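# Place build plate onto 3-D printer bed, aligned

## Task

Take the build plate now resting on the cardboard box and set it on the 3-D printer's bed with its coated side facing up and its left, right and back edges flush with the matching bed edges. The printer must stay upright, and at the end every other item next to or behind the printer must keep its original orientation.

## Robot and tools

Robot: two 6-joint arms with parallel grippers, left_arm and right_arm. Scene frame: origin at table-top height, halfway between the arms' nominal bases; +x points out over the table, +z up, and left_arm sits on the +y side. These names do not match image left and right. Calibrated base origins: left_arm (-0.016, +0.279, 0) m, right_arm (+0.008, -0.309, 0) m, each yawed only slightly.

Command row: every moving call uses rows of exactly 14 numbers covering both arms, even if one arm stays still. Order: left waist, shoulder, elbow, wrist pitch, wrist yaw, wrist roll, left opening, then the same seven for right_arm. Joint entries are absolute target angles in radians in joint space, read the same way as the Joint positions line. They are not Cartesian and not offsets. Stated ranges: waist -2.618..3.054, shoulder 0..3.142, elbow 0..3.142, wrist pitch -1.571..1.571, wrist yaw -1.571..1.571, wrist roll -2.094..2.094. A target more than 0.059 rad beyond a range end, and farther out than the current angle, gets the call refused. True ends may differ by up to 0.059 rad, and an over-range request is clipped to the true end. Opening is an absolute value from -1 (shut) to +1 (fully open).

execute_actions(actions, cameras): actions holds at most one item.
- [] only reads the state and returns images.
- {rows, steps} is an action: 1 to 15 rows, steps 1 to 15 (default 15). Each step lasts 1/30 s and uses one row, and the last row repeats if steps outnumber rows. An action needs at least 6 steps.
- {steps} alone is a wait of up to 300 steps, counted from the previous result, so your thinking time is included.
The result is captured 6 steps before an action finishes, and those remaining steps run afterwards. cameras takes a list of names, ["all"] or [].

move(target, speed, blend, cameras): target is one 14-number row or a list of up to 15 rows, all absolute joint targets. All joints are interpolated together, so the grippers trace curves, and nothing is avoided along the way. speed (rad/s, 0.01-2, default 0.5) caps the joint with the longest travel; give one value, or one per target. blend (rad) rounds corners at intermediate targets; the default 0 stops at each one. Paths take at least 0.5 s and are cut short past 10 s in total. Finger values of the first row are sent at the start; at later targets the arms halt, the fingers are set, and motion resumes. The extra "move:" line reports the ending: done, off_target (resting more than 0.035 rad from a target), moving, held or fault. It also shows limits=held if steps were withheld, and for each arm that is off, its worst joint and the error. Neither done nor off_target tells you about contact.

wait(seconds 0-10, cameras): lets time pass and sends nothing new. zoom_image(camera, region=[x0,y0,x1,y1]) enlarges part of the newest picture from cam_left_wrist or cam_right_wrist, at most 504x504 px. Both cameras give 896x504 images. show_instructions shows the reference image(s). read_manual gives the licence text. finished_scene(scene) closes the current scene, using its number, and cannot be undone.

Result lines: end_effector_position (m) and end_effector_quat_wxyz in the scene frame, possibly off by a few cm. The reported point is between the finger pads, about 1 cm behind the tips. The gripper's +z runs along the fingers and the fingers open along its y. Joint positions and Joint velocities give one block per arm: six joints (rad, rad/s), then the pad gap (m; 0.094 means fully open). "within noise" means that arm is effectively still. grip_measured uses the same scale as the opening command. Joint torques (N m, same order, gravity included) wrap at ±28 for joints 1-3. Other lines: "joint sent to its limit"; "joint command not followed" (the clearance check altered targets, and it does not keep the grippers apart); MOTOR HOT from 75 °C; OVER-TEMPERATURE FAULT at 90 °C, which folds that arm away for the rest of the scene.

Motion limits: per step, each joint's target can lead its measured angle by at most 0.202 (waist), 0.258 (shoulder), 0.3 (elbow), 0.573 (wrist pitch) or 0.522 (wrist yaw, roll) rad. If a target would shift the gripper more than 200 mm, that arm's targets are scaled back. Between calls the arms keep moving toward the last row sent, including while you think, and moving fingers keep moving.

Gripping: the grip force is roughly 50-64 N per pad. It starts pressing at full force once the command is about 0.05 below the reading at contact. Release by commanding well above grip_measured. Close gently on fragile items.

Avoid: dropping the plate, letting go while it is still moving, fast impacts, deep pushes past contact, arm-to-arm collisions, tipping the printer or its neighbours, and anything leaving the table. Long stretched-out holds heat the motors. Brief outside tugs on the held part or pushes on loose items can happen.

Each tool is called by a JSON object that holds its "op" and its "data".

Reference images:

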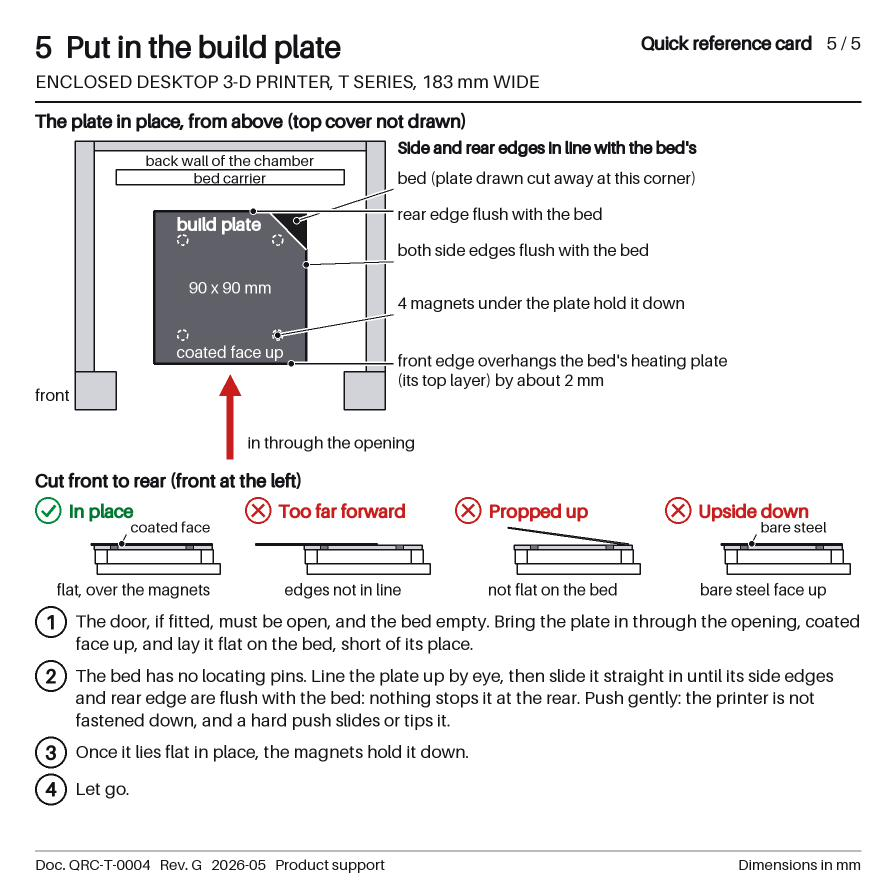

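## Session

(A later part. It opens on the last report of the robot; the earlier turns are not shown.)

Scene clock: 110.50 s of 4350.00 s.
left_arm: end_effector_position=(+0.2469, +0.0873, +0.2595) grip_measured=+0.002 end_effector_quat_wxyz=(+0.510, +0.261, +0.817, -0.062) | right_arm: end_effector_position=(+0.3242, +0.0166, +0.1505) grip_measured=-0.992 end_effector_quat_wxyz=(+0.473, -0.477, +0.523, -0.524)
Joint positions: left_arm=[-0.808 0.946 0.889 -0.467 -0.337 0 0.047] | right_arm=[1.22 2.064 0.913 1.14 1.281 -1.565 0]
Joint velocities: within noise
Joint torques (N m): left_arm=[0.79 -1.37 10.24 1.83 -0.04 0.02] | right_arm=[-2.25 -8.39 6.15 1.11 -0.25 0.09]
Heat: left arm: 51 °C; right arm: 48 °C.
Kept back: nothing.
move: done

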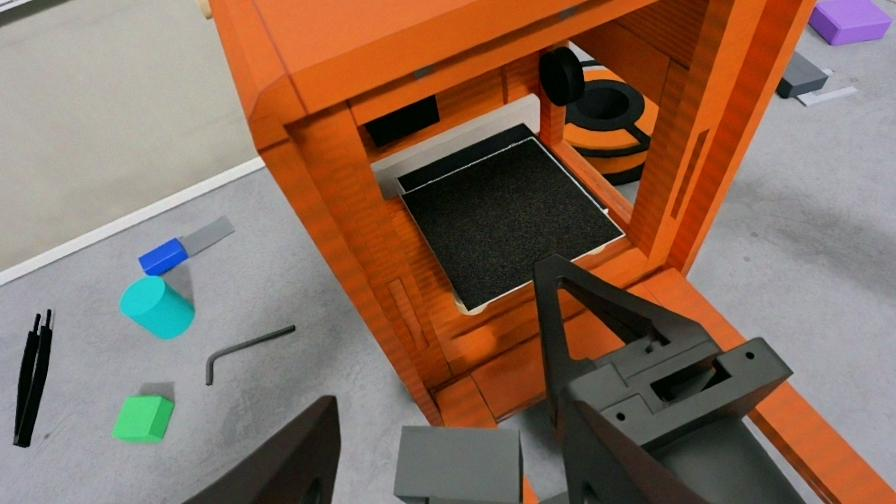

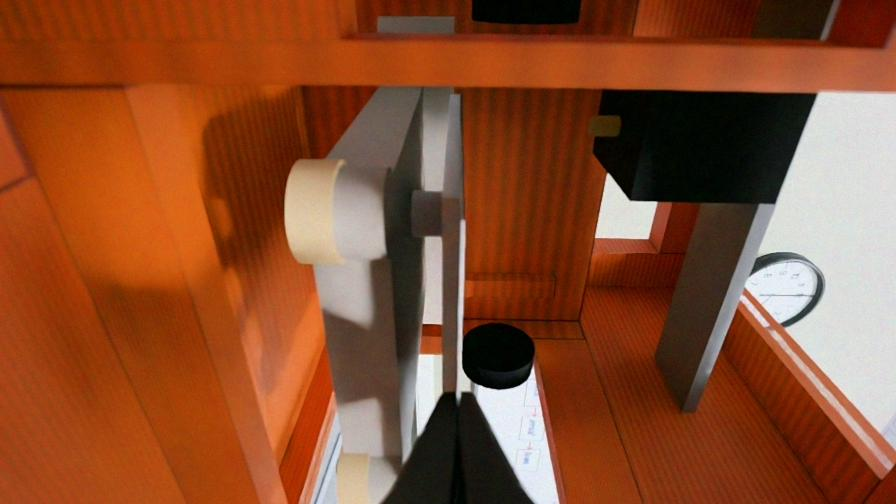

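{"op": "move", "data": {"target": [-0.8,0.95,0.92,-0.47,-0.33,0,0,1.183,2.060,0.910,1.153,1.243,-1.558,-1], "speed": 0.05}}

{"op": "zoom_image", "data": {"camera": "cam_left_wrist", "region": [380, 100, 660, 340]}}

Scene clock: 111.70 s of 4350.00 s.
left_arm: end_effector_position=(+0.2469, +0.0873, +0.2595) grip_measured=+0.002 end_effector_quat_wxyz=(+0.510, +0.261, +0.817, -0.062) | right_arm: end_effector_position=(+0.3264, +0.0164, +0.1505) grip_measured=-0.992 end_effector_quat_wxyz=(+0.474, -0.478, +0.523, -0.523)
Joint positions: left_arm=[-0.808 0.946 0.889 -0.467 -0.337 0 0.047] | right_arm=[1.214 2.064 0.913 1.141 1.271 -1.565 0]
Joint velocities: within noise
Joint torques (N m): left_arm=[0.8 -1.39 10.25 1.82 -0.03 0.02] | right_arm=[-3.04 -9.7 3.97 1.17 -0.28 0.09]
Heat: left arm: 51 °C; right arm: 48 °C.
Kept back: nothing.
move: done

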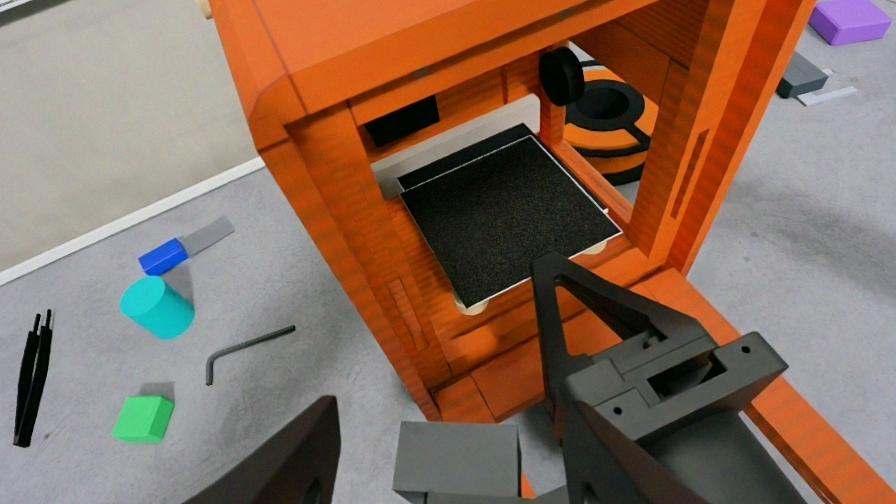

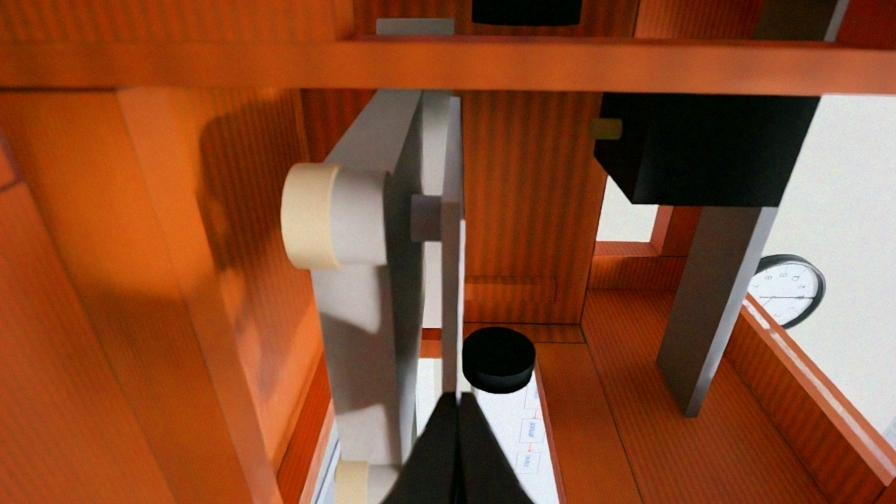

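Scaled by 1.800 from the camera's 896x504 image, which has a finer 1280x720 frame.

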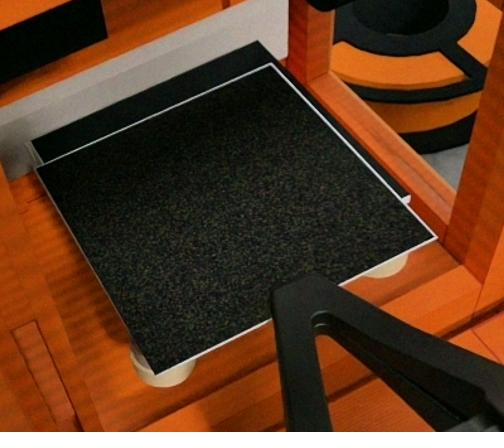

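{"op": "move", "data": {"target": [-0.8,0.95,0.92,-0.47,-0.33,0,0,1.163,2.055,0.905,1.153,1.225,-1.558,-1], "speed": 0.05}}

{"op": "zoom_image", "data": {"camera": "cam_left_wrist", "region": [380, 100, 660, 340]}}

Scene clock: 113.00 s of 4350.00 s.
left_arm: end_effector_position=(+0.2469, +0.0873, +0.2595) grip_measured=+0.002 end_effector_quat_wxyz=(+0.510, +0.261, +0.817, -0.062) | right_arm: end_effector_position=(+0.3327, +0.0155, +0.1505) grip_measured=-0.992 end_effector_quat_wxyz=(+0.477, -0.480, +0.520, -0.520)
Joint positions: left_arm=[-0.808 0.946 0.889 -0.467 -0.337 0 0.047] | right_arm=[1.195 2.064 0.913 1.141 1.243 -1.565 0]
Joint velocities: within noise
Joint torques (N m): left_arm=[0.79 -1.39 10.24 1.82 -0.04 0.02] | right_arm=[-3.12 -10.19 3.58 1.18 -0.18 0.09]
Heat: left arm: 51 °C; right arm: 48 °C.
Kept back: nothing.
move: done

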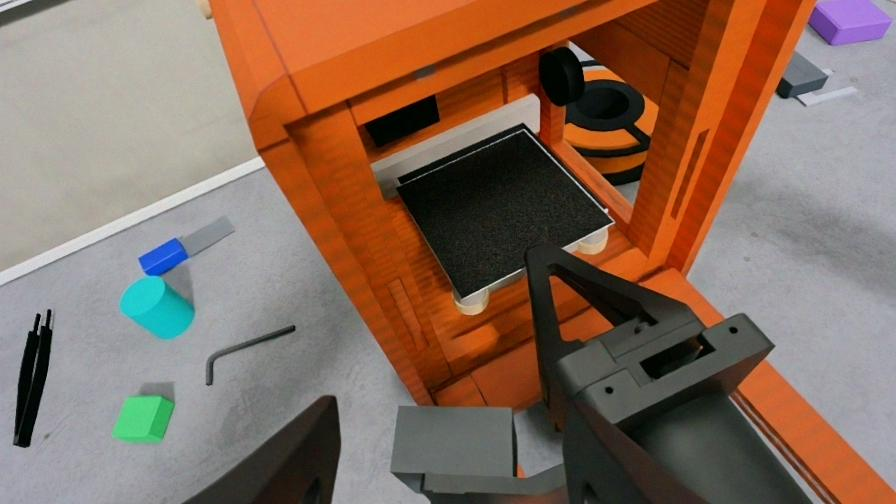

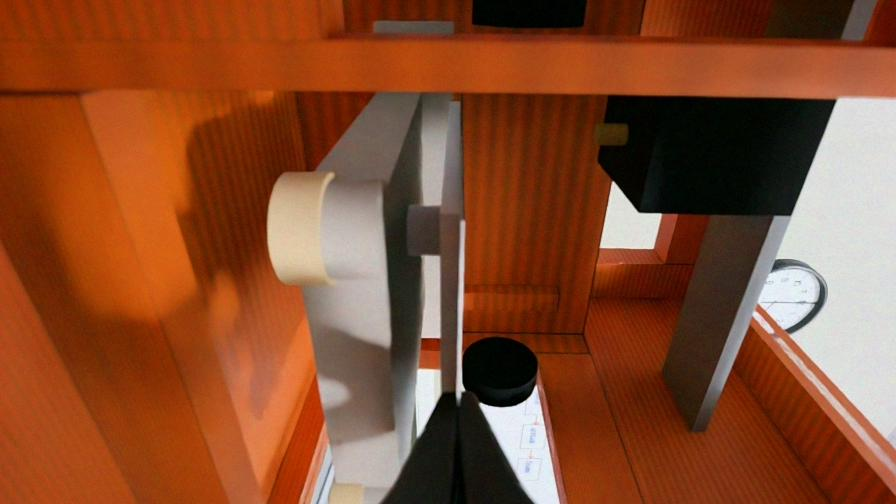

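Scaled by 1.800 from the camera's 896x504 image, which has a finer 1280x720 frame.

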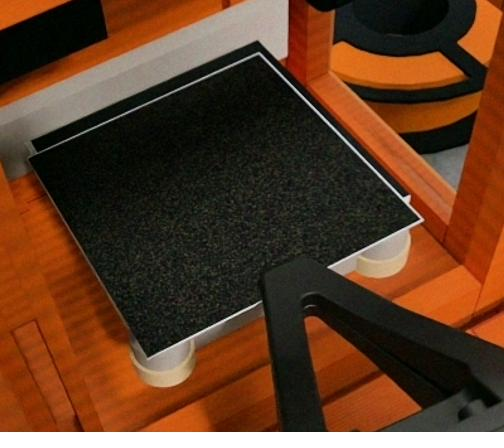

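{"op": "move", "data": {"target": [-0.8,0.95,0.92,-0.47,-0.33,0,0,1.166,2.064,0.880,1.158,1.235,-1.558,-1], "speed": 0.03, "cameras": []}}

Scene clock: 115.27 s of 4350.00 s.
left_arm: end_effector_position=(+0.2469, +0.0873, +0.2595) grip_measured=+0.002 end_effector_quat_wxyz=(+0.510, +0.261, +0.817, -0.062) | right_arm: end_effector_position=(+0.3325, +0.0147, +0.1497) grip_measured=-0.992 end_effector_quat_wxyz=(+0.484, -0.480, +0.519, -0.516)
Joint positions: left_arm=[-0.808 0.946 0.889 -0.467 -0.337 0 0.047] | right_arm=[1.193 2.064 0.898 1.167 1.229 -1.565 0]
Joint velocities: within noise
Joint torques (N m): left_arm=[0.8 -1.37 10.24 1.83 -0.04 0.02] | right_arm=[-2.65 -9.32 2.73 1.01 0.09 0.08]
Heat: left arm: 51 °C; right arm: 48 °C.
Kept back: nothing.
move: done
No camera images: "cameras" was empty.

{"op": "move", "data": {"target": [-0.8,0.95,0.92,-0.47,-0.33,0,0,1.166,2.064,0.880,1.158,1.268,-1.558,-1], "speed": 0.03}}

{"op": "zoom_image", "data": {"camera": "cam_left_wrist", "region": [380, 100, 660, 340]}}

Scene clock: 116.87 s of 4350.00 s.
left_arm: end_effector_position=(+0.2469, +0.0873, +0.2595) grip_measured=+0.002 end_effector_quat_wxyz=(+0.510, +0.261, +0.817, -0.062) | right_arm: end_effector_position=(+0.3325, +0.0145, +0.1498) grip_measured=-0.992 end_effector_quat_wxyz=(+0.484, -0.480, +0.519, -0.516)
Joint positions: left_arm=[-0.808 0.946 0.889 -0.467 -0.337 0 0.047] | right_arm=[1.193 2.064 0.898 1.168 1.229 -1.565 0]
Joint velocities: within noise
Joint torques (N m): left_arm=[0.8 -1.39 10.22 1.82 -0.03 0.02] | right_arm=[-2.65 -9.35 2.73 1 0.41 0.08]
Heat: left arm: 51 °C; right arm: 48 °C.
Kept back: nothing.
move: off_target (right_arm); right_arm: the wrist yaw is farthest, 0.039 rad from its target

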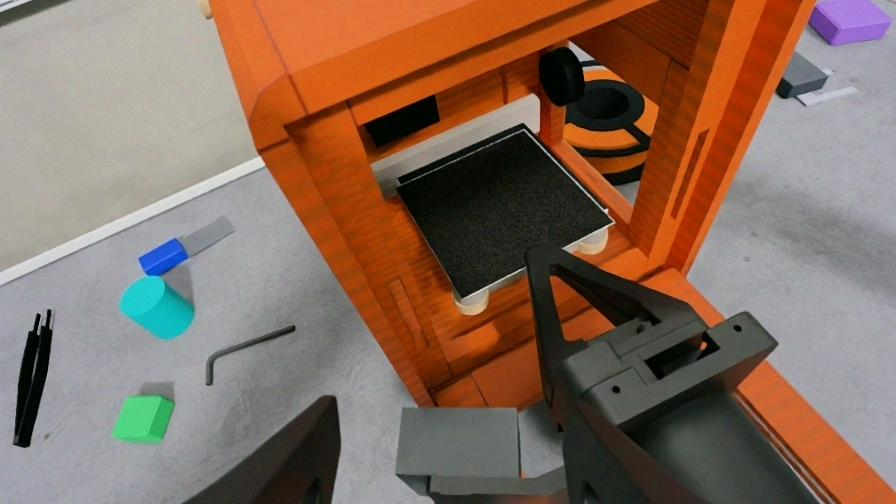

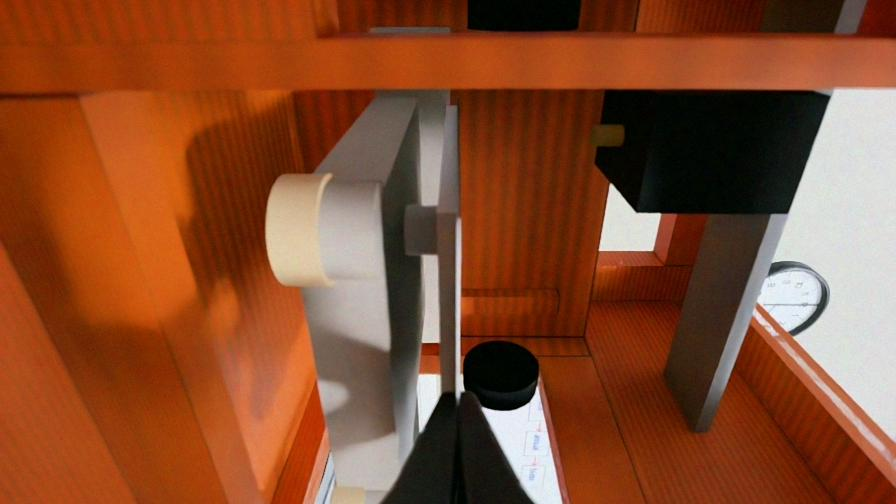

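Scaled by 1.800 from the camera's 896x504 image, which has a finer 1280x720 frame.

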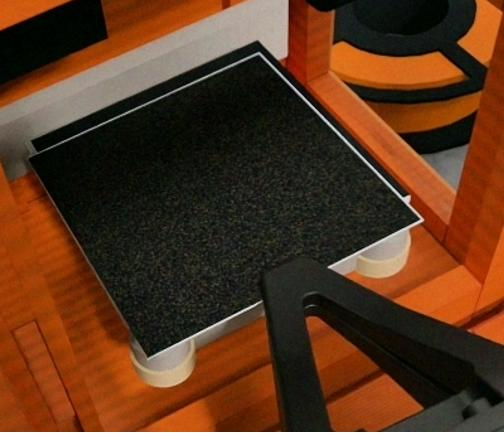

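{"op": "move", "data": {"target": [-0.8,0.95,0.92,-0.47,-0.33,0,0,1.166,2.060,0.870,1.158,1.34,-1.558,-1], "speed": 0.05}}

{"op": "zoom_image", "data": {"camera": "cam_left_wrist", "region": [380, 100, 660, 340]}}

Scene clock: 118.80 s of 4350.00 s.
left_arm: end_effector_position=(+0.2469, +0.0873, +0.2595) grip_measured=+0.002 end_effector_quat_wxyz=(+0.510, +0.261, +0.817, -0.062) | right_arm: end_effector_position=(+0.3324, +0.0126, +0.1498) grip_measured=-0.992 end_effector_quat_wxyz=(+0.481, -0.477, +0.522, -0.519)
Joint positions: left_arm=[-0.808 0.946 0.889 -0.467 -0.337 0 0.047] | right_arm=[1.193 2.064 0.898 1.168 1.24 -1.565 0]
Joint velocities: within noise
Joint torques (N m): left_arm=[0.79 -1.39 10.25 1.83 -0.03 0.02] | right_arm=[-2.59 -9.66 1.98 0.97 1.05 0.09]
Heat: left arm: 51 °C; right arm: 47 °C.
Kept back: nothing.
move: off_target (right_arm); right_arm: the wrist yaw is farthest, 0.100 rad from its target

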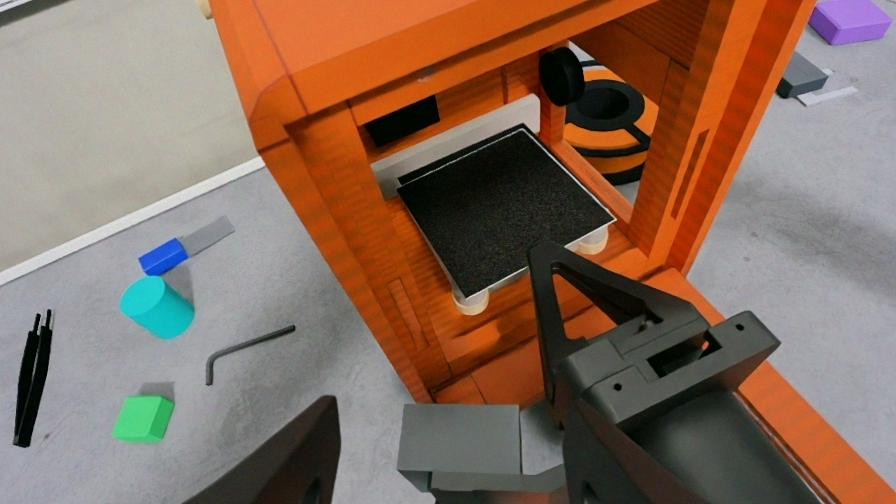

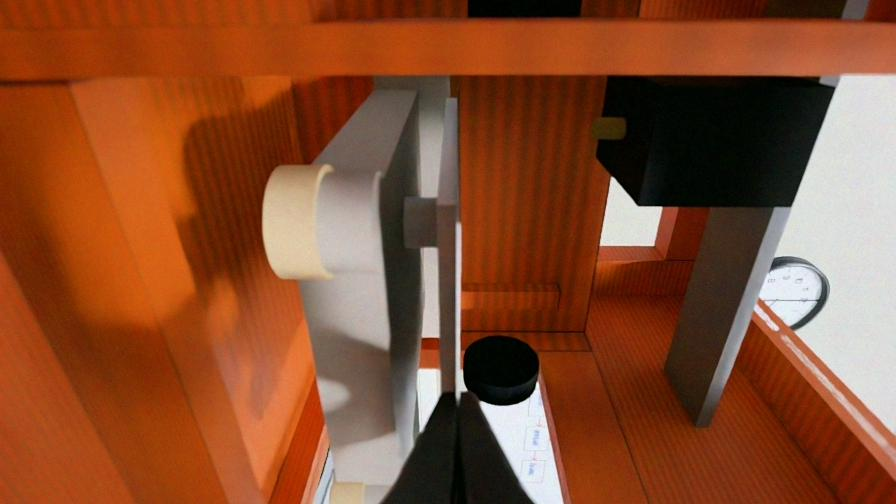

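Scaled by 1.800 from the camera's 896x504 image, which has a finer 1280x720 frame.

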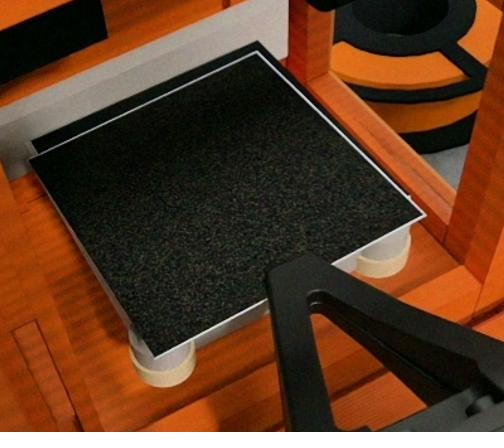

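{"op": "move", "data": {"target": [-0.8,0.95,0.92,-0.47,-0.33,0,0,1.166,2.060,0.860,1.158,1.40,-1.558,-1], "speed": 0.05}}

{"op": "zoom_image", "data": {"camera": "cam_left_wrist", "region": [380, 100, 660, 340]}}

Scene clock: 121.07 s of 4350.00 s.
left_arm: end_effector_position=(+0.2468, +0.0872, +0.2595) grip_measured=+0.002 end_effector_quat_wxyz=(+0.510, +0.261, +0.817, -0.062) | right_arm: end_effector_position=(+0.3319, +0.0049, +0.1494) grip_measured=-0.992 end_effector_quat_wxyz=(+0.472, -0.466, +0.531, -0.527)
Joint positions: left_arm=[-0.808 0.946 0.889 -0.467 -0.336 0 0.047] | right_arm=[1.191 2.064 0.893 1.176 1.275 -1.565 0]
Joint velocities: within noise
Joint torques (N m): left_arm=[0.79 -1.39 10.22 1.82 -0.03 0.02] | right_arm=[-2.47 -9.68 1.59 0.9 1.3 0.09]
Heat: left arm: 51 °C; right arm: 47 °C.
Kept back: nothing.
move: off_target (right_arm); right_arm: the wrist yaw is farthest, 0.125 rad from its target

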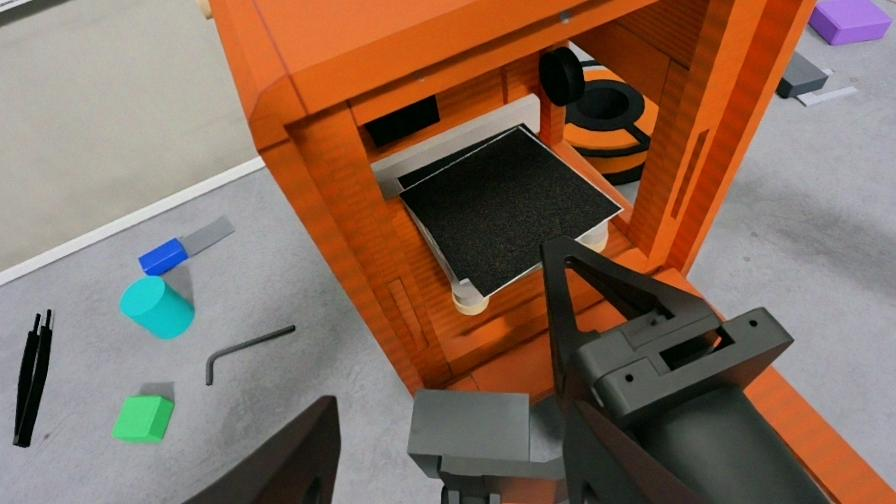

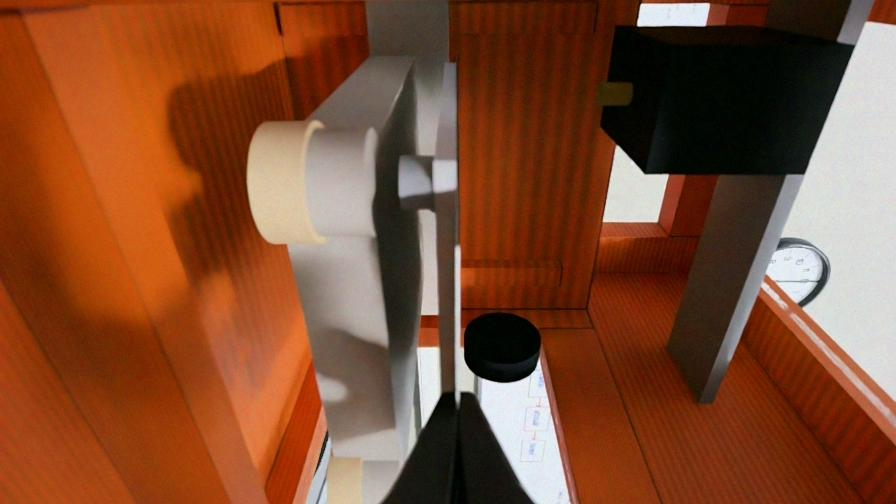

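Scaled by 1.800 from the camera's 896x504 image, which has a finer 1280x720 frame.

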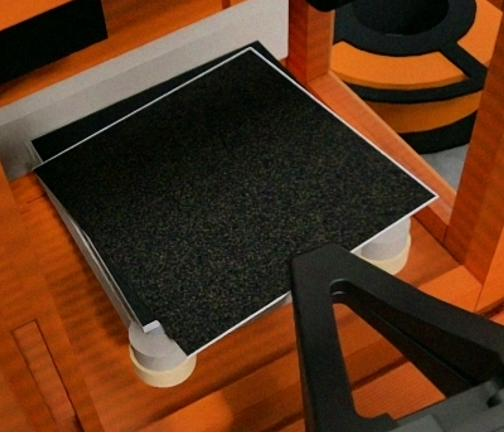

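{"op": "execute_actions", "data": {"actions": [{"rows":[[-0.8,0.95,0.92,-0.47,-0.33,0,0,1.191,2.064,0.888,1.17,1.29,-1.558,-0.97],[-0.8,0.95,0.92,-0.47,-0.33,0,0,1.191,2.064,0.888,1.17,1.28,-1.558,-0.94],[-0.8,0.95,0.92,-0.47,-0.33,0,0,1.191,2.064,0.888,1.17,1.275,-1.558,-0.9],[-0.8,0.95,0.92,-0.47,-0.33,0,0,1.191,2.064,0.888,1.17,1.275,-1.558,-0.86],[-0.8,0.95,0.92,-0.47,-0.33,0,0,1.191,2.064,0.888,1.17,1.275,-1.558,-0.82],[-0.8,0.95,0.92,-0.47,-0.33,0,0,1.191,2.064,0.888,1.17,1.275,-1.558,-0.78],[-0.8,0.95,0.92,-0.47,-0.33,0,0,1.191,2.064,0.888,1.17,1.275,-1.558,-0.74]],"steps":15}]}}

{"op": "move", "data": {"target": [[-0.8,0.95,0.92,-0.47,-0.33,0,0,1.248,2.058,0.893,1.178,1.34,-1.558,-0.74],[-0.8,0.95,0.92,-0.47,-0.33,0,0,1.255,2.11,1.002,1.13,1.32,-1.558,-1]], "speed": 0.2}}

{"op": "zoom_image", "data": {"camera": "cam_left_wrist", "region": [380, 100, 660, 340]}}

Scene clock: 123.13 s of 4350.00 s.
left_arm: end_effector_position=(+0.2468, +0.0872, +0.2595) grip_measured=+0.002 end_effector_quat_wxyz=(+0.510, +0.261, +0.817, -0.062) | right_arm: end_effector_position=(+0.3317, +0.0061, +0.1487) grip_measured=-0.743 end_effector_quat_wxyz=(+0.472, -0.469, +0.529, -0.526)
Joint positions: left_arm=[-0.808 0.946 0.889 -0.467 -0.336 0 0.047] | right_arm=[1.192 2.064 0.893 1.171 1.27 -1.565 0.012]
Joint velocities: within noise
Joint torques (N m): left_arm=[0.79 -1.39 10.25 1.82 -0.04 0.02] | right_arm=[-0.09 -9.32 3.73 1.07 0.05 0.08]
Heat: left arm: 51 °C; right arm: 47 °C.
Steps of this call (1-53: nothing new was sent; 54-62: this action's first 9). Readings (joint positions of left_arm | right_arm):
54: [-0.808 0.946 0.889 -0.467 -0.336 0.000] | [1.192 2.064 0.893 1.177 1.271 -1.565]
55: [-0.808 0.946 0.889 -0.467 -0.336 0.000] | [1.192 2.064 0.893 1.178 1.270 -1.565]
57: [-0.808 0.946 0.889 -0.467 -0.336 0.000] | [1.192 2.064 0.893 1.174 1.270 -1.565]
61: [-0.808 0.946 0.889 -0.467 -0.336 0.000] | [1.192 2.064 0.893 1.171 1.270 -1.565]
62: the state above

Scene clock: 124.53 s of 4350.00 s.
left_arm: end_effector_position=(+0.2468, +0.0872, +0.2595) grip_measured=+0.002 end_effector_quat_wxyz=(+0.510, +0.261, +0.817, -0.062) | right_arm: end_effector_position=(+0.3174, +0.0279, +0.1526) grip_measured=-0.741 end_effector_quat_wxyz=(+0.477, -0.468, +0.529, -0.523)
Joint positions: left_arm=[-0.808 0.946 0.889 -0.467 -0.336 0 0.047] | right_arm=[1.249 2.091 0.959 1.142 1.321 -1.566 0.012]
Joint velocities: within noise
Joint torques (N m): left_arm=[0.8 -1.37 10.24 1.82 -0.03 0.02] | right_arm=[0.01 -9.66 4.1 1.03 0.01 0.03]
Heat: left arm: 50 °C; right arm: 47 °C.
Kept back: nothing.
move: held (right_arm; a check stopped the path); path passed 1 of 2 targets; target 2's new numbers were not sent; limits=held; right_arm: the elbow is farthest, 0.043 rad from its target
joint command not followed: on one or more control steps a check withheld the commanded joint targets of the right arm, and it was not sent them on those steps.
cause: the commanded joint targets, or the way to them, would bring a part of the robot too close to another arm (this arm's wrist (the part past joint 4) and the left arm's fingers).

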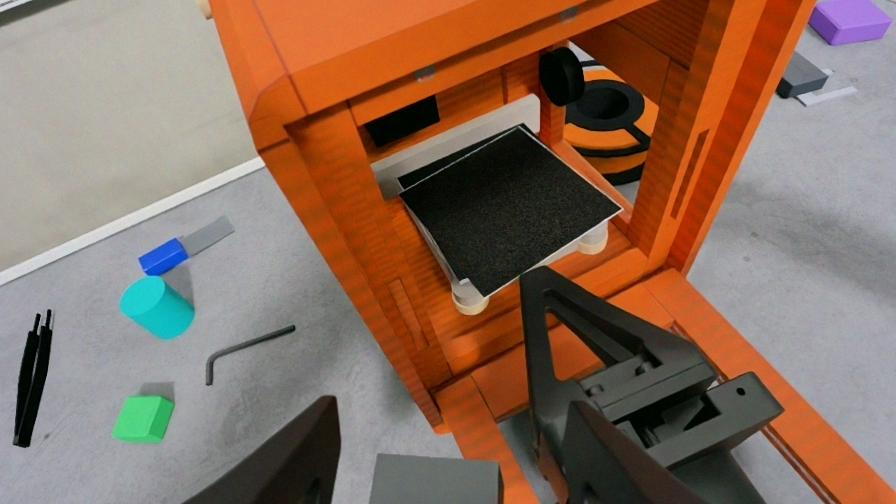

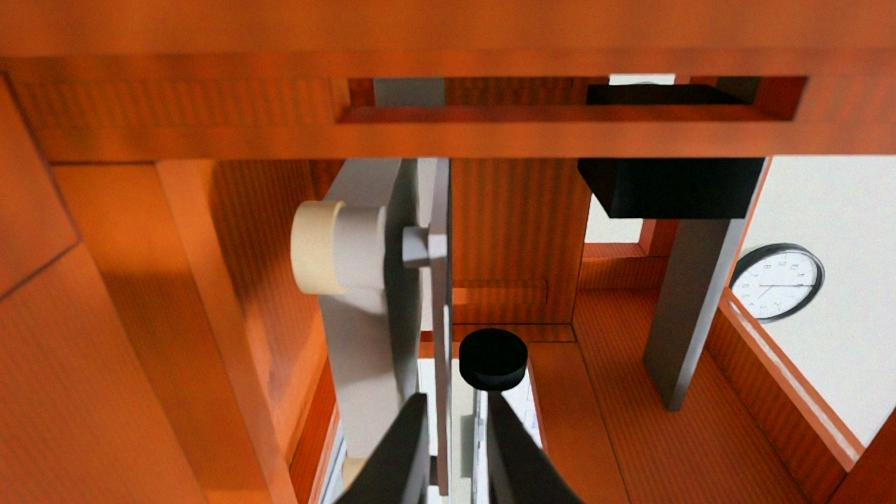

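Scaled by 1.800 from the camera's 896x504 image, which has a finer 1280x720 frame.

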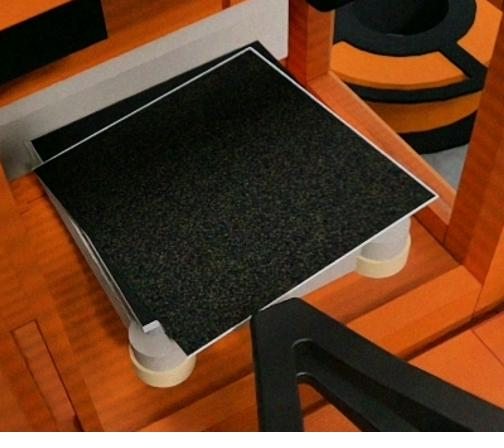

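{"op": "move", "data": {"target": [[-0.8,0.95,0.92,-0.47,-0.33,0,-1,1.249,2.091,0.959,1.142,1.321,-1.558,-1],[-0.8,0.95,0.92,-0.47,-0.33,0,-1,1.192,2.102,0.988,1.13,1.262,-1.558,-1]], "speed": 0.06}}

{"op": "zoom_image", "data": {"camera": "cam_left_wrist", "region": [380, 100, 660, 340]}}

Scene clock: 127.13 s of 4350.00 s.
left_arm: end_effector_position=(+0.2468, +0.0872, +0.2595) grip_measured=-0.995 end_effector_quat_wxyz=(+0.510, +0.261, +0.817, -0.062) | right_arm: end_effector_position=(+0.3278, +0.0243, +0.1507) grip_measured=-0.992 end_effector_quat_wxyz=(+0.473, -0.473, +0.526, -0.525)
Joint positions: left_arm=[-0.808 0.946 0.889 -0.467 -0.336 0 0] | right_arm=[1.22 2.092 0.959 1.128 1.29 -1.566 0]
Joint velocities: within noise
Joint torques (N m): left_arm=[0.8 -1.39 10.24 1.83 -0.03 0.01] | right_arm=[-2.74 -8.66 6.63 1.05 -0.29 0.1]
Heat: left arm: 50 °C; right arm: 48 °C.
Kept back: nothing.
move: done

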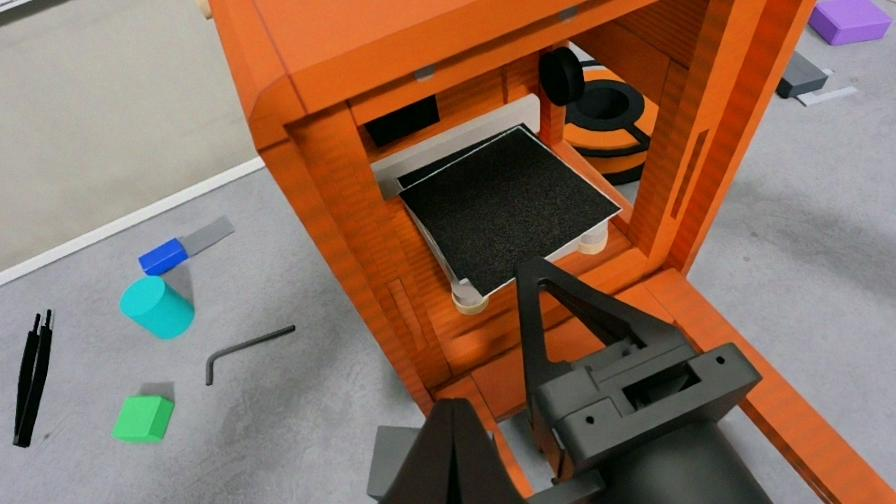

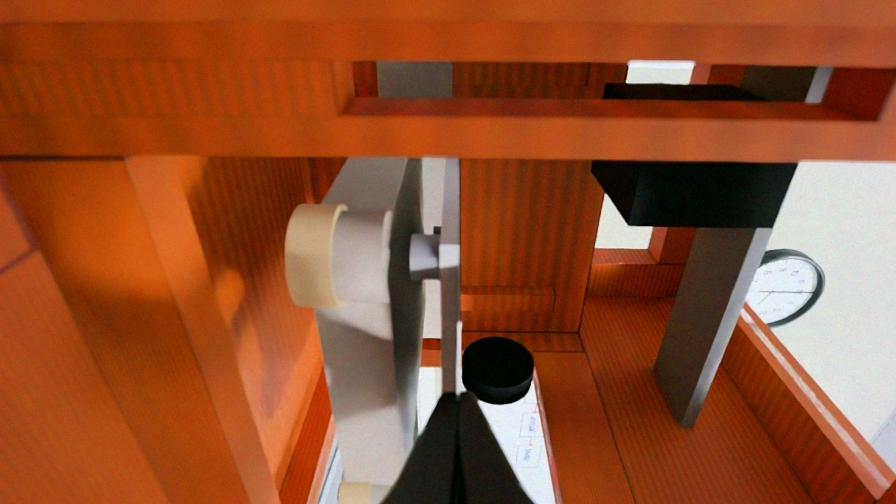

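Scaled by 1.800 from the camera's 896x504 image, which has a finer 1280x720 frame.

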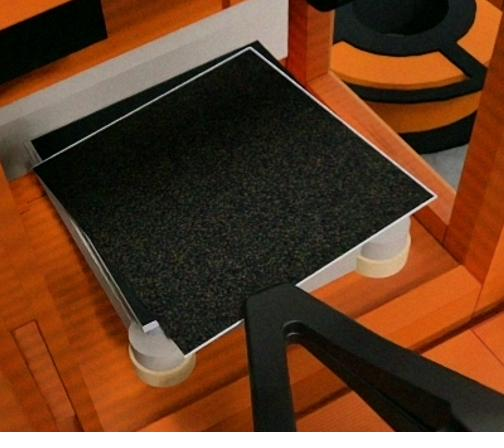

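{"op": "move", "data": {"target": [-0.8,0.95,0.92,-0.47,-0.33,0,-1,1.174,2.100,0.988,1.13,1.246,-1.558,-1], "speed": 0.06}}

{"op": "zoom_image", "data": {"camera": "cam_left_wrist", "region": [380, 100, 660, 340]}}

Scene clock: 128.27 s of 4350.00 s.
left_arm: end_effector_position=(+0.2468, +0.0872, +0.2595) grip_measured=-0.995 end_effector_quat_wxyz=(+0.510, +0.261, +0.817, -0.062) | right_arm: end_effector_position=(+0.3319, +0.0249, +0.1507) grip_measured=-0.992 end_effector_quat_wxyz=(+0.476, -0.476, +0.523, -0.522)
Joint positions: left_arm=[-0.808 0.946 0.889 -0.467 -0.336 0 0] | right_arm=[1.209 2.092 0.959 1.128 1.267 -1.566 0]
Joint velocities: within noise
Joint torques (N m): left_arm=[0.8 -1.39 10.24 1.82 -0.03 0.02] | right_arm=[-3.38 -8.91 6.64 1.07 -0.21 0.11]
Heat: left arm: 50 °C; right arm: 48 °C.
Kept back: nothing.
move: done

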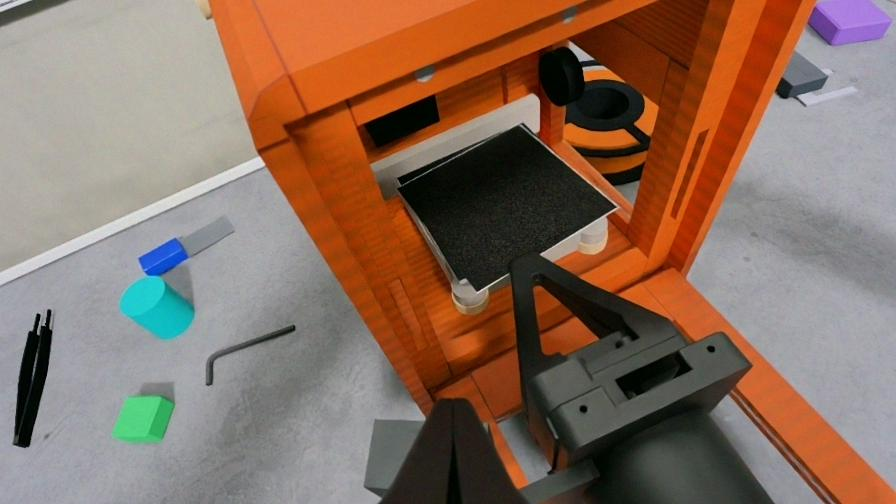

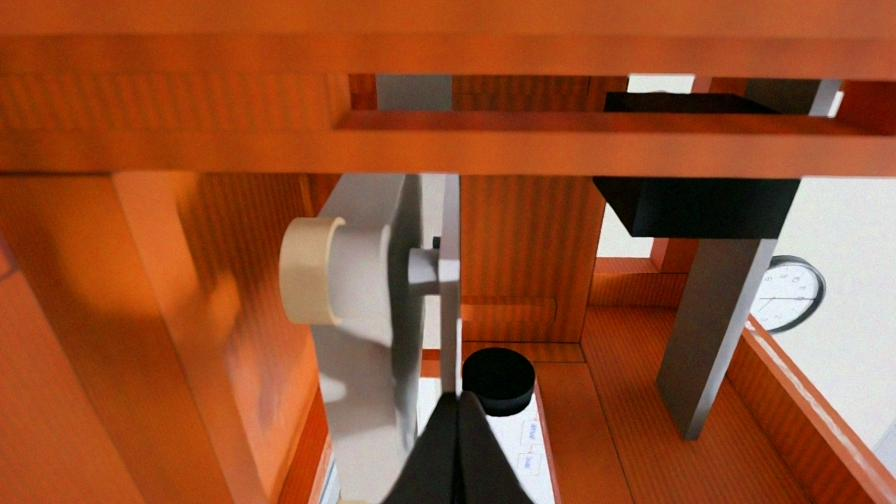

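Scaled by 1.800 from the camera's 896x504 image, which has a finer 1280x720 frame.

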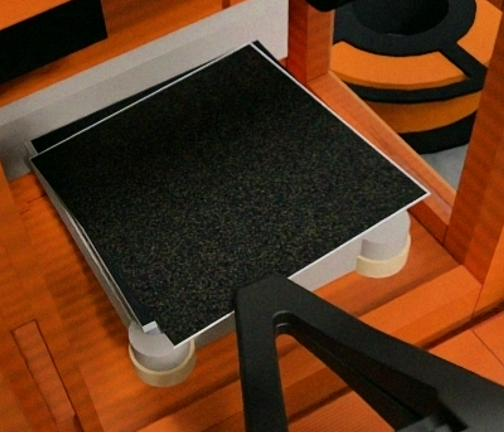

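{"op": "move", "data": {"target": [[-0.8,0.95,0.92,-0.47,-0.33,0,-1,1.235,2.100,0.988,1.13,1.29,-1.558,-1],[-0.8,0.95,0.92,-0.47,-0.33,0,-1,1.235,2.127,1.034,1.115,1.295,-1.558,-1]], "speed": 0.1}}

{"op": "zoom_image", "data": {"camera": "cam_left_wrist", "region": [380, 100, 660, 340]}}

Scene clock: 130.87 s of 4350.00 s.
left_arm: end_effector_position=(+0.2468, +0.0872, +0.2595) grip_measured=-0.995 end_effector_quat_wxyz=(+0.510, +0.261, +0.817, -0.062) | right_arm: end_effector_position=(+0.3292, +0.0274, +0.1508) grip_measured=-0.992 end_effector_quat_wxyz=(+0.470, -0.470, +0.529, -0.528)
Joint positions: left_arm=[-0.808 0.946 0.889 -0.467 -0.336 0 0] | right_arm=[1.221 2.106 0.984 1.12 1.302 -1.567 0]
Joint velocities: within noise
Joint torques (N m): left_arm=[0.79 -1.39 10.24 1.83 -0.03 0.02] | right_arm=[0.01 -9.81 4.25 1.05 -0.02 0.01]
Heat: left arm: 50 °C; right arm: 48 °C.
Kept back: nothing.
move: held (right_arm; a check stopped the path); path passed 1 of 2 targets; limits=held; right_arm: the elbow is farthest, 0.050 rad from its target
joint command not followed: on one or more control steps a check withheld the commanded joint targets of the right arm, and it was not sent them on those steps.
cause: the commanded joint targets, or the way to them, would bring a part of the robot too close to another arm (this arm's wrist (the part past joint 4) and the left arm's gripper housing).

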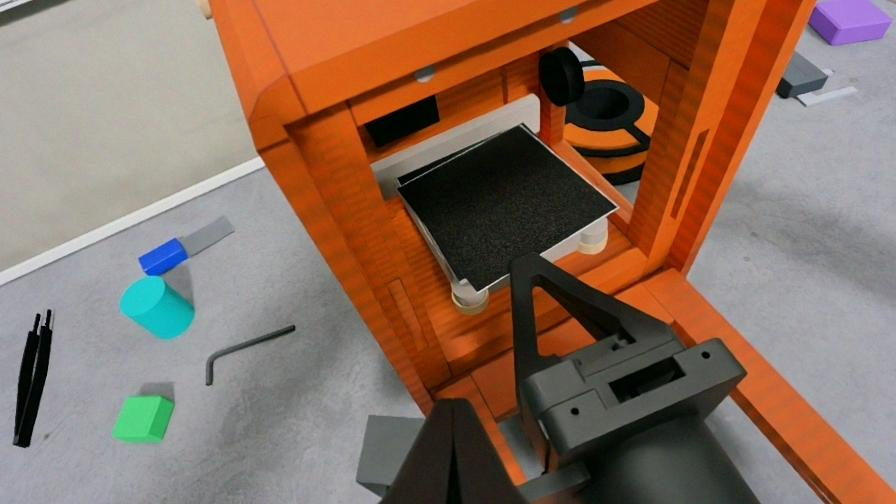

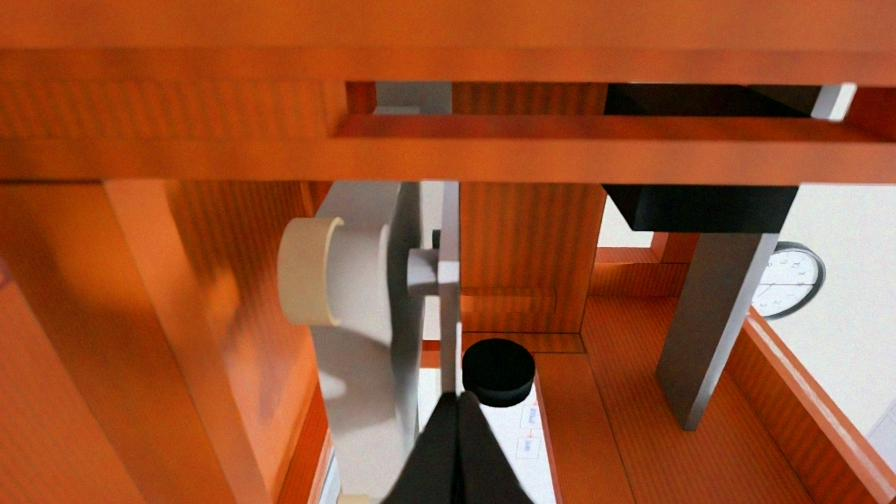

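Scaled by 1.800 from the camera's 896x504 image, which has a finer 1280x720 frame.

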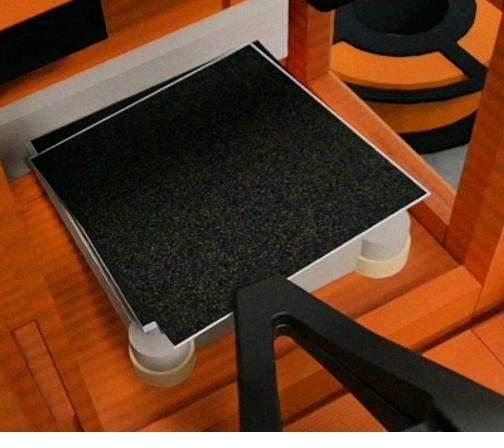

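{"op": "move", "data": {"target": [-0.78,1.0,1.04,-0.6,-0.35,0,-1,1.221,2.106,0.984,1.12,1.302,-1.558,-1], "speed": 0.3, "cameras": ["cam_left_wrist"]}}

Scene clock: 132.33 s of 4350.00 s.
left_arm: end_effector_position=(+0.2503, +0.0928, +0.2730) grip_measured=-0.995 end_effector_quat_wxyz=(+0.489, +0.262, +0.831, -0.045) | right_arm: end_effector_position=(+0.3292, +0.0274, +0.1508) grip_measured=-0.992 end_effector_quat_wxyz=(+0.470, -0.470, +0.529, -0.528)
Joint positions: left_arm=[-0.789 0.995 1.01 -0.596 -0.337 0 0] | right_arm=[1.221 2.106 0.984 1.12 1.302 -1.567 0]
Joint velocities: within noise
Joint torques (N m): left_arm=[0.87 -1.5 9.99 1.78 -0.23 0.02] | right_arm=[0.05 -9.77 4.31 1.04 0.01 0.11]
Heat: left arm: 50 °C; right arm: 47 °C.
Kept back: nothing.
move: done
Images, in order (width x height): cam_left_wrist 896x504.

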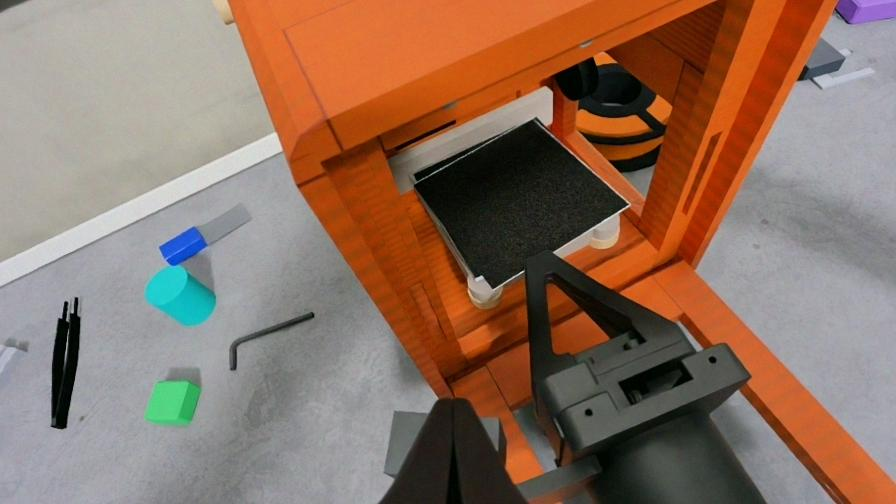

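{"op": "move", "data": {"target": [[-0.78,1.0,1.04,-0.6,-0.35,0,-1,1.24,2.120,1.02,1.12,1.305,-1.558,-1],[-0.78,1.0,1.04,-0.6,-0.35,0,-1,1.235,2.129,1.036,1.112,1.295,-1.558,-1]], "speed": 0.1}}

{"op": "zoom_image", "data": {"camera": "cam_left_wrist", "region": [390, 90, 670, 330]}}

Scene clock: 133.40 s of 4350.00 s.
left_arm: end_effector_position=(+0.2502, +0.0928, +0.2729) grip_measured=-0.995 end_effector_quat_wxyz=(+0.489, +0.262, +0.831, -0.045) | right_arm: end_effector_position=(+0.3293, +0.0278, +0.1508) grip_measured=-0.992 end_effector_quat_wxyz=(+0.467, -0.465, +0.533, -0.531)
Joint positions: left_arm=[-0.789 0.995 1.01 -0.596 -0.337 0 0] | right_arm=[1.223 2.114 0.998 1.115 1.32 -1.567 0]
Joint velocities: within noise
Joint torques (N m): left_arm=[0.87 -1.5 9.98 1.78 -0.22 0.01] | right_arm=[1.26 -8.54 7.41 1 -0.26 0.1]
Heat: left arm: 50 °C; right arm: 47 °C.
Kept back: nothing.
move: off_target (right_arm); right_arm: the elbow is farthest, 0.038 rad from its target

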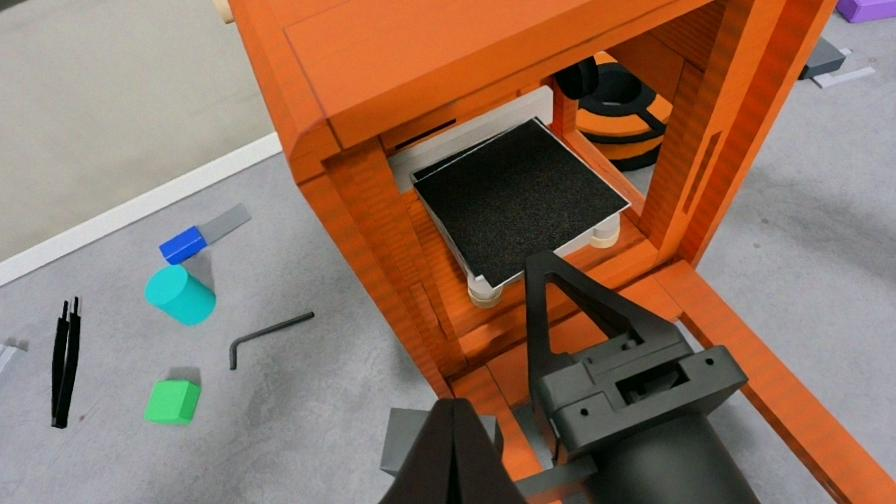

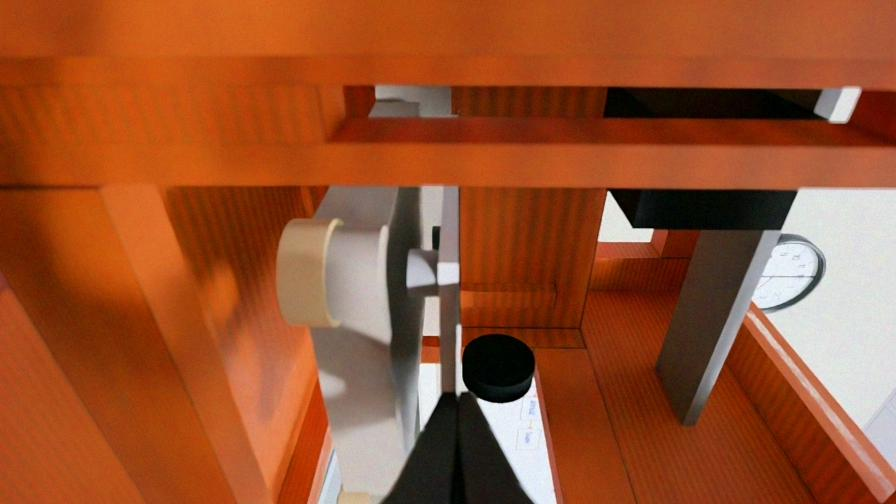

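Scaled by 1.800 from the camera's 896x504 image, which has a finer 1280x720 frame.

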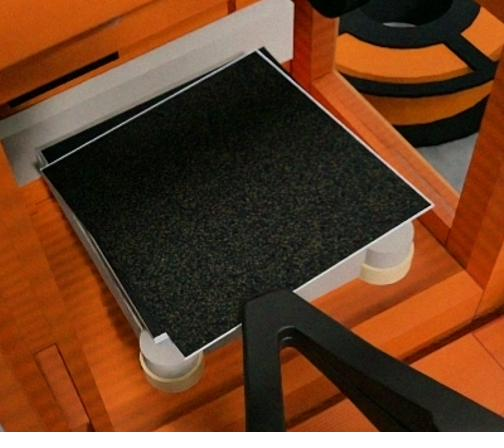

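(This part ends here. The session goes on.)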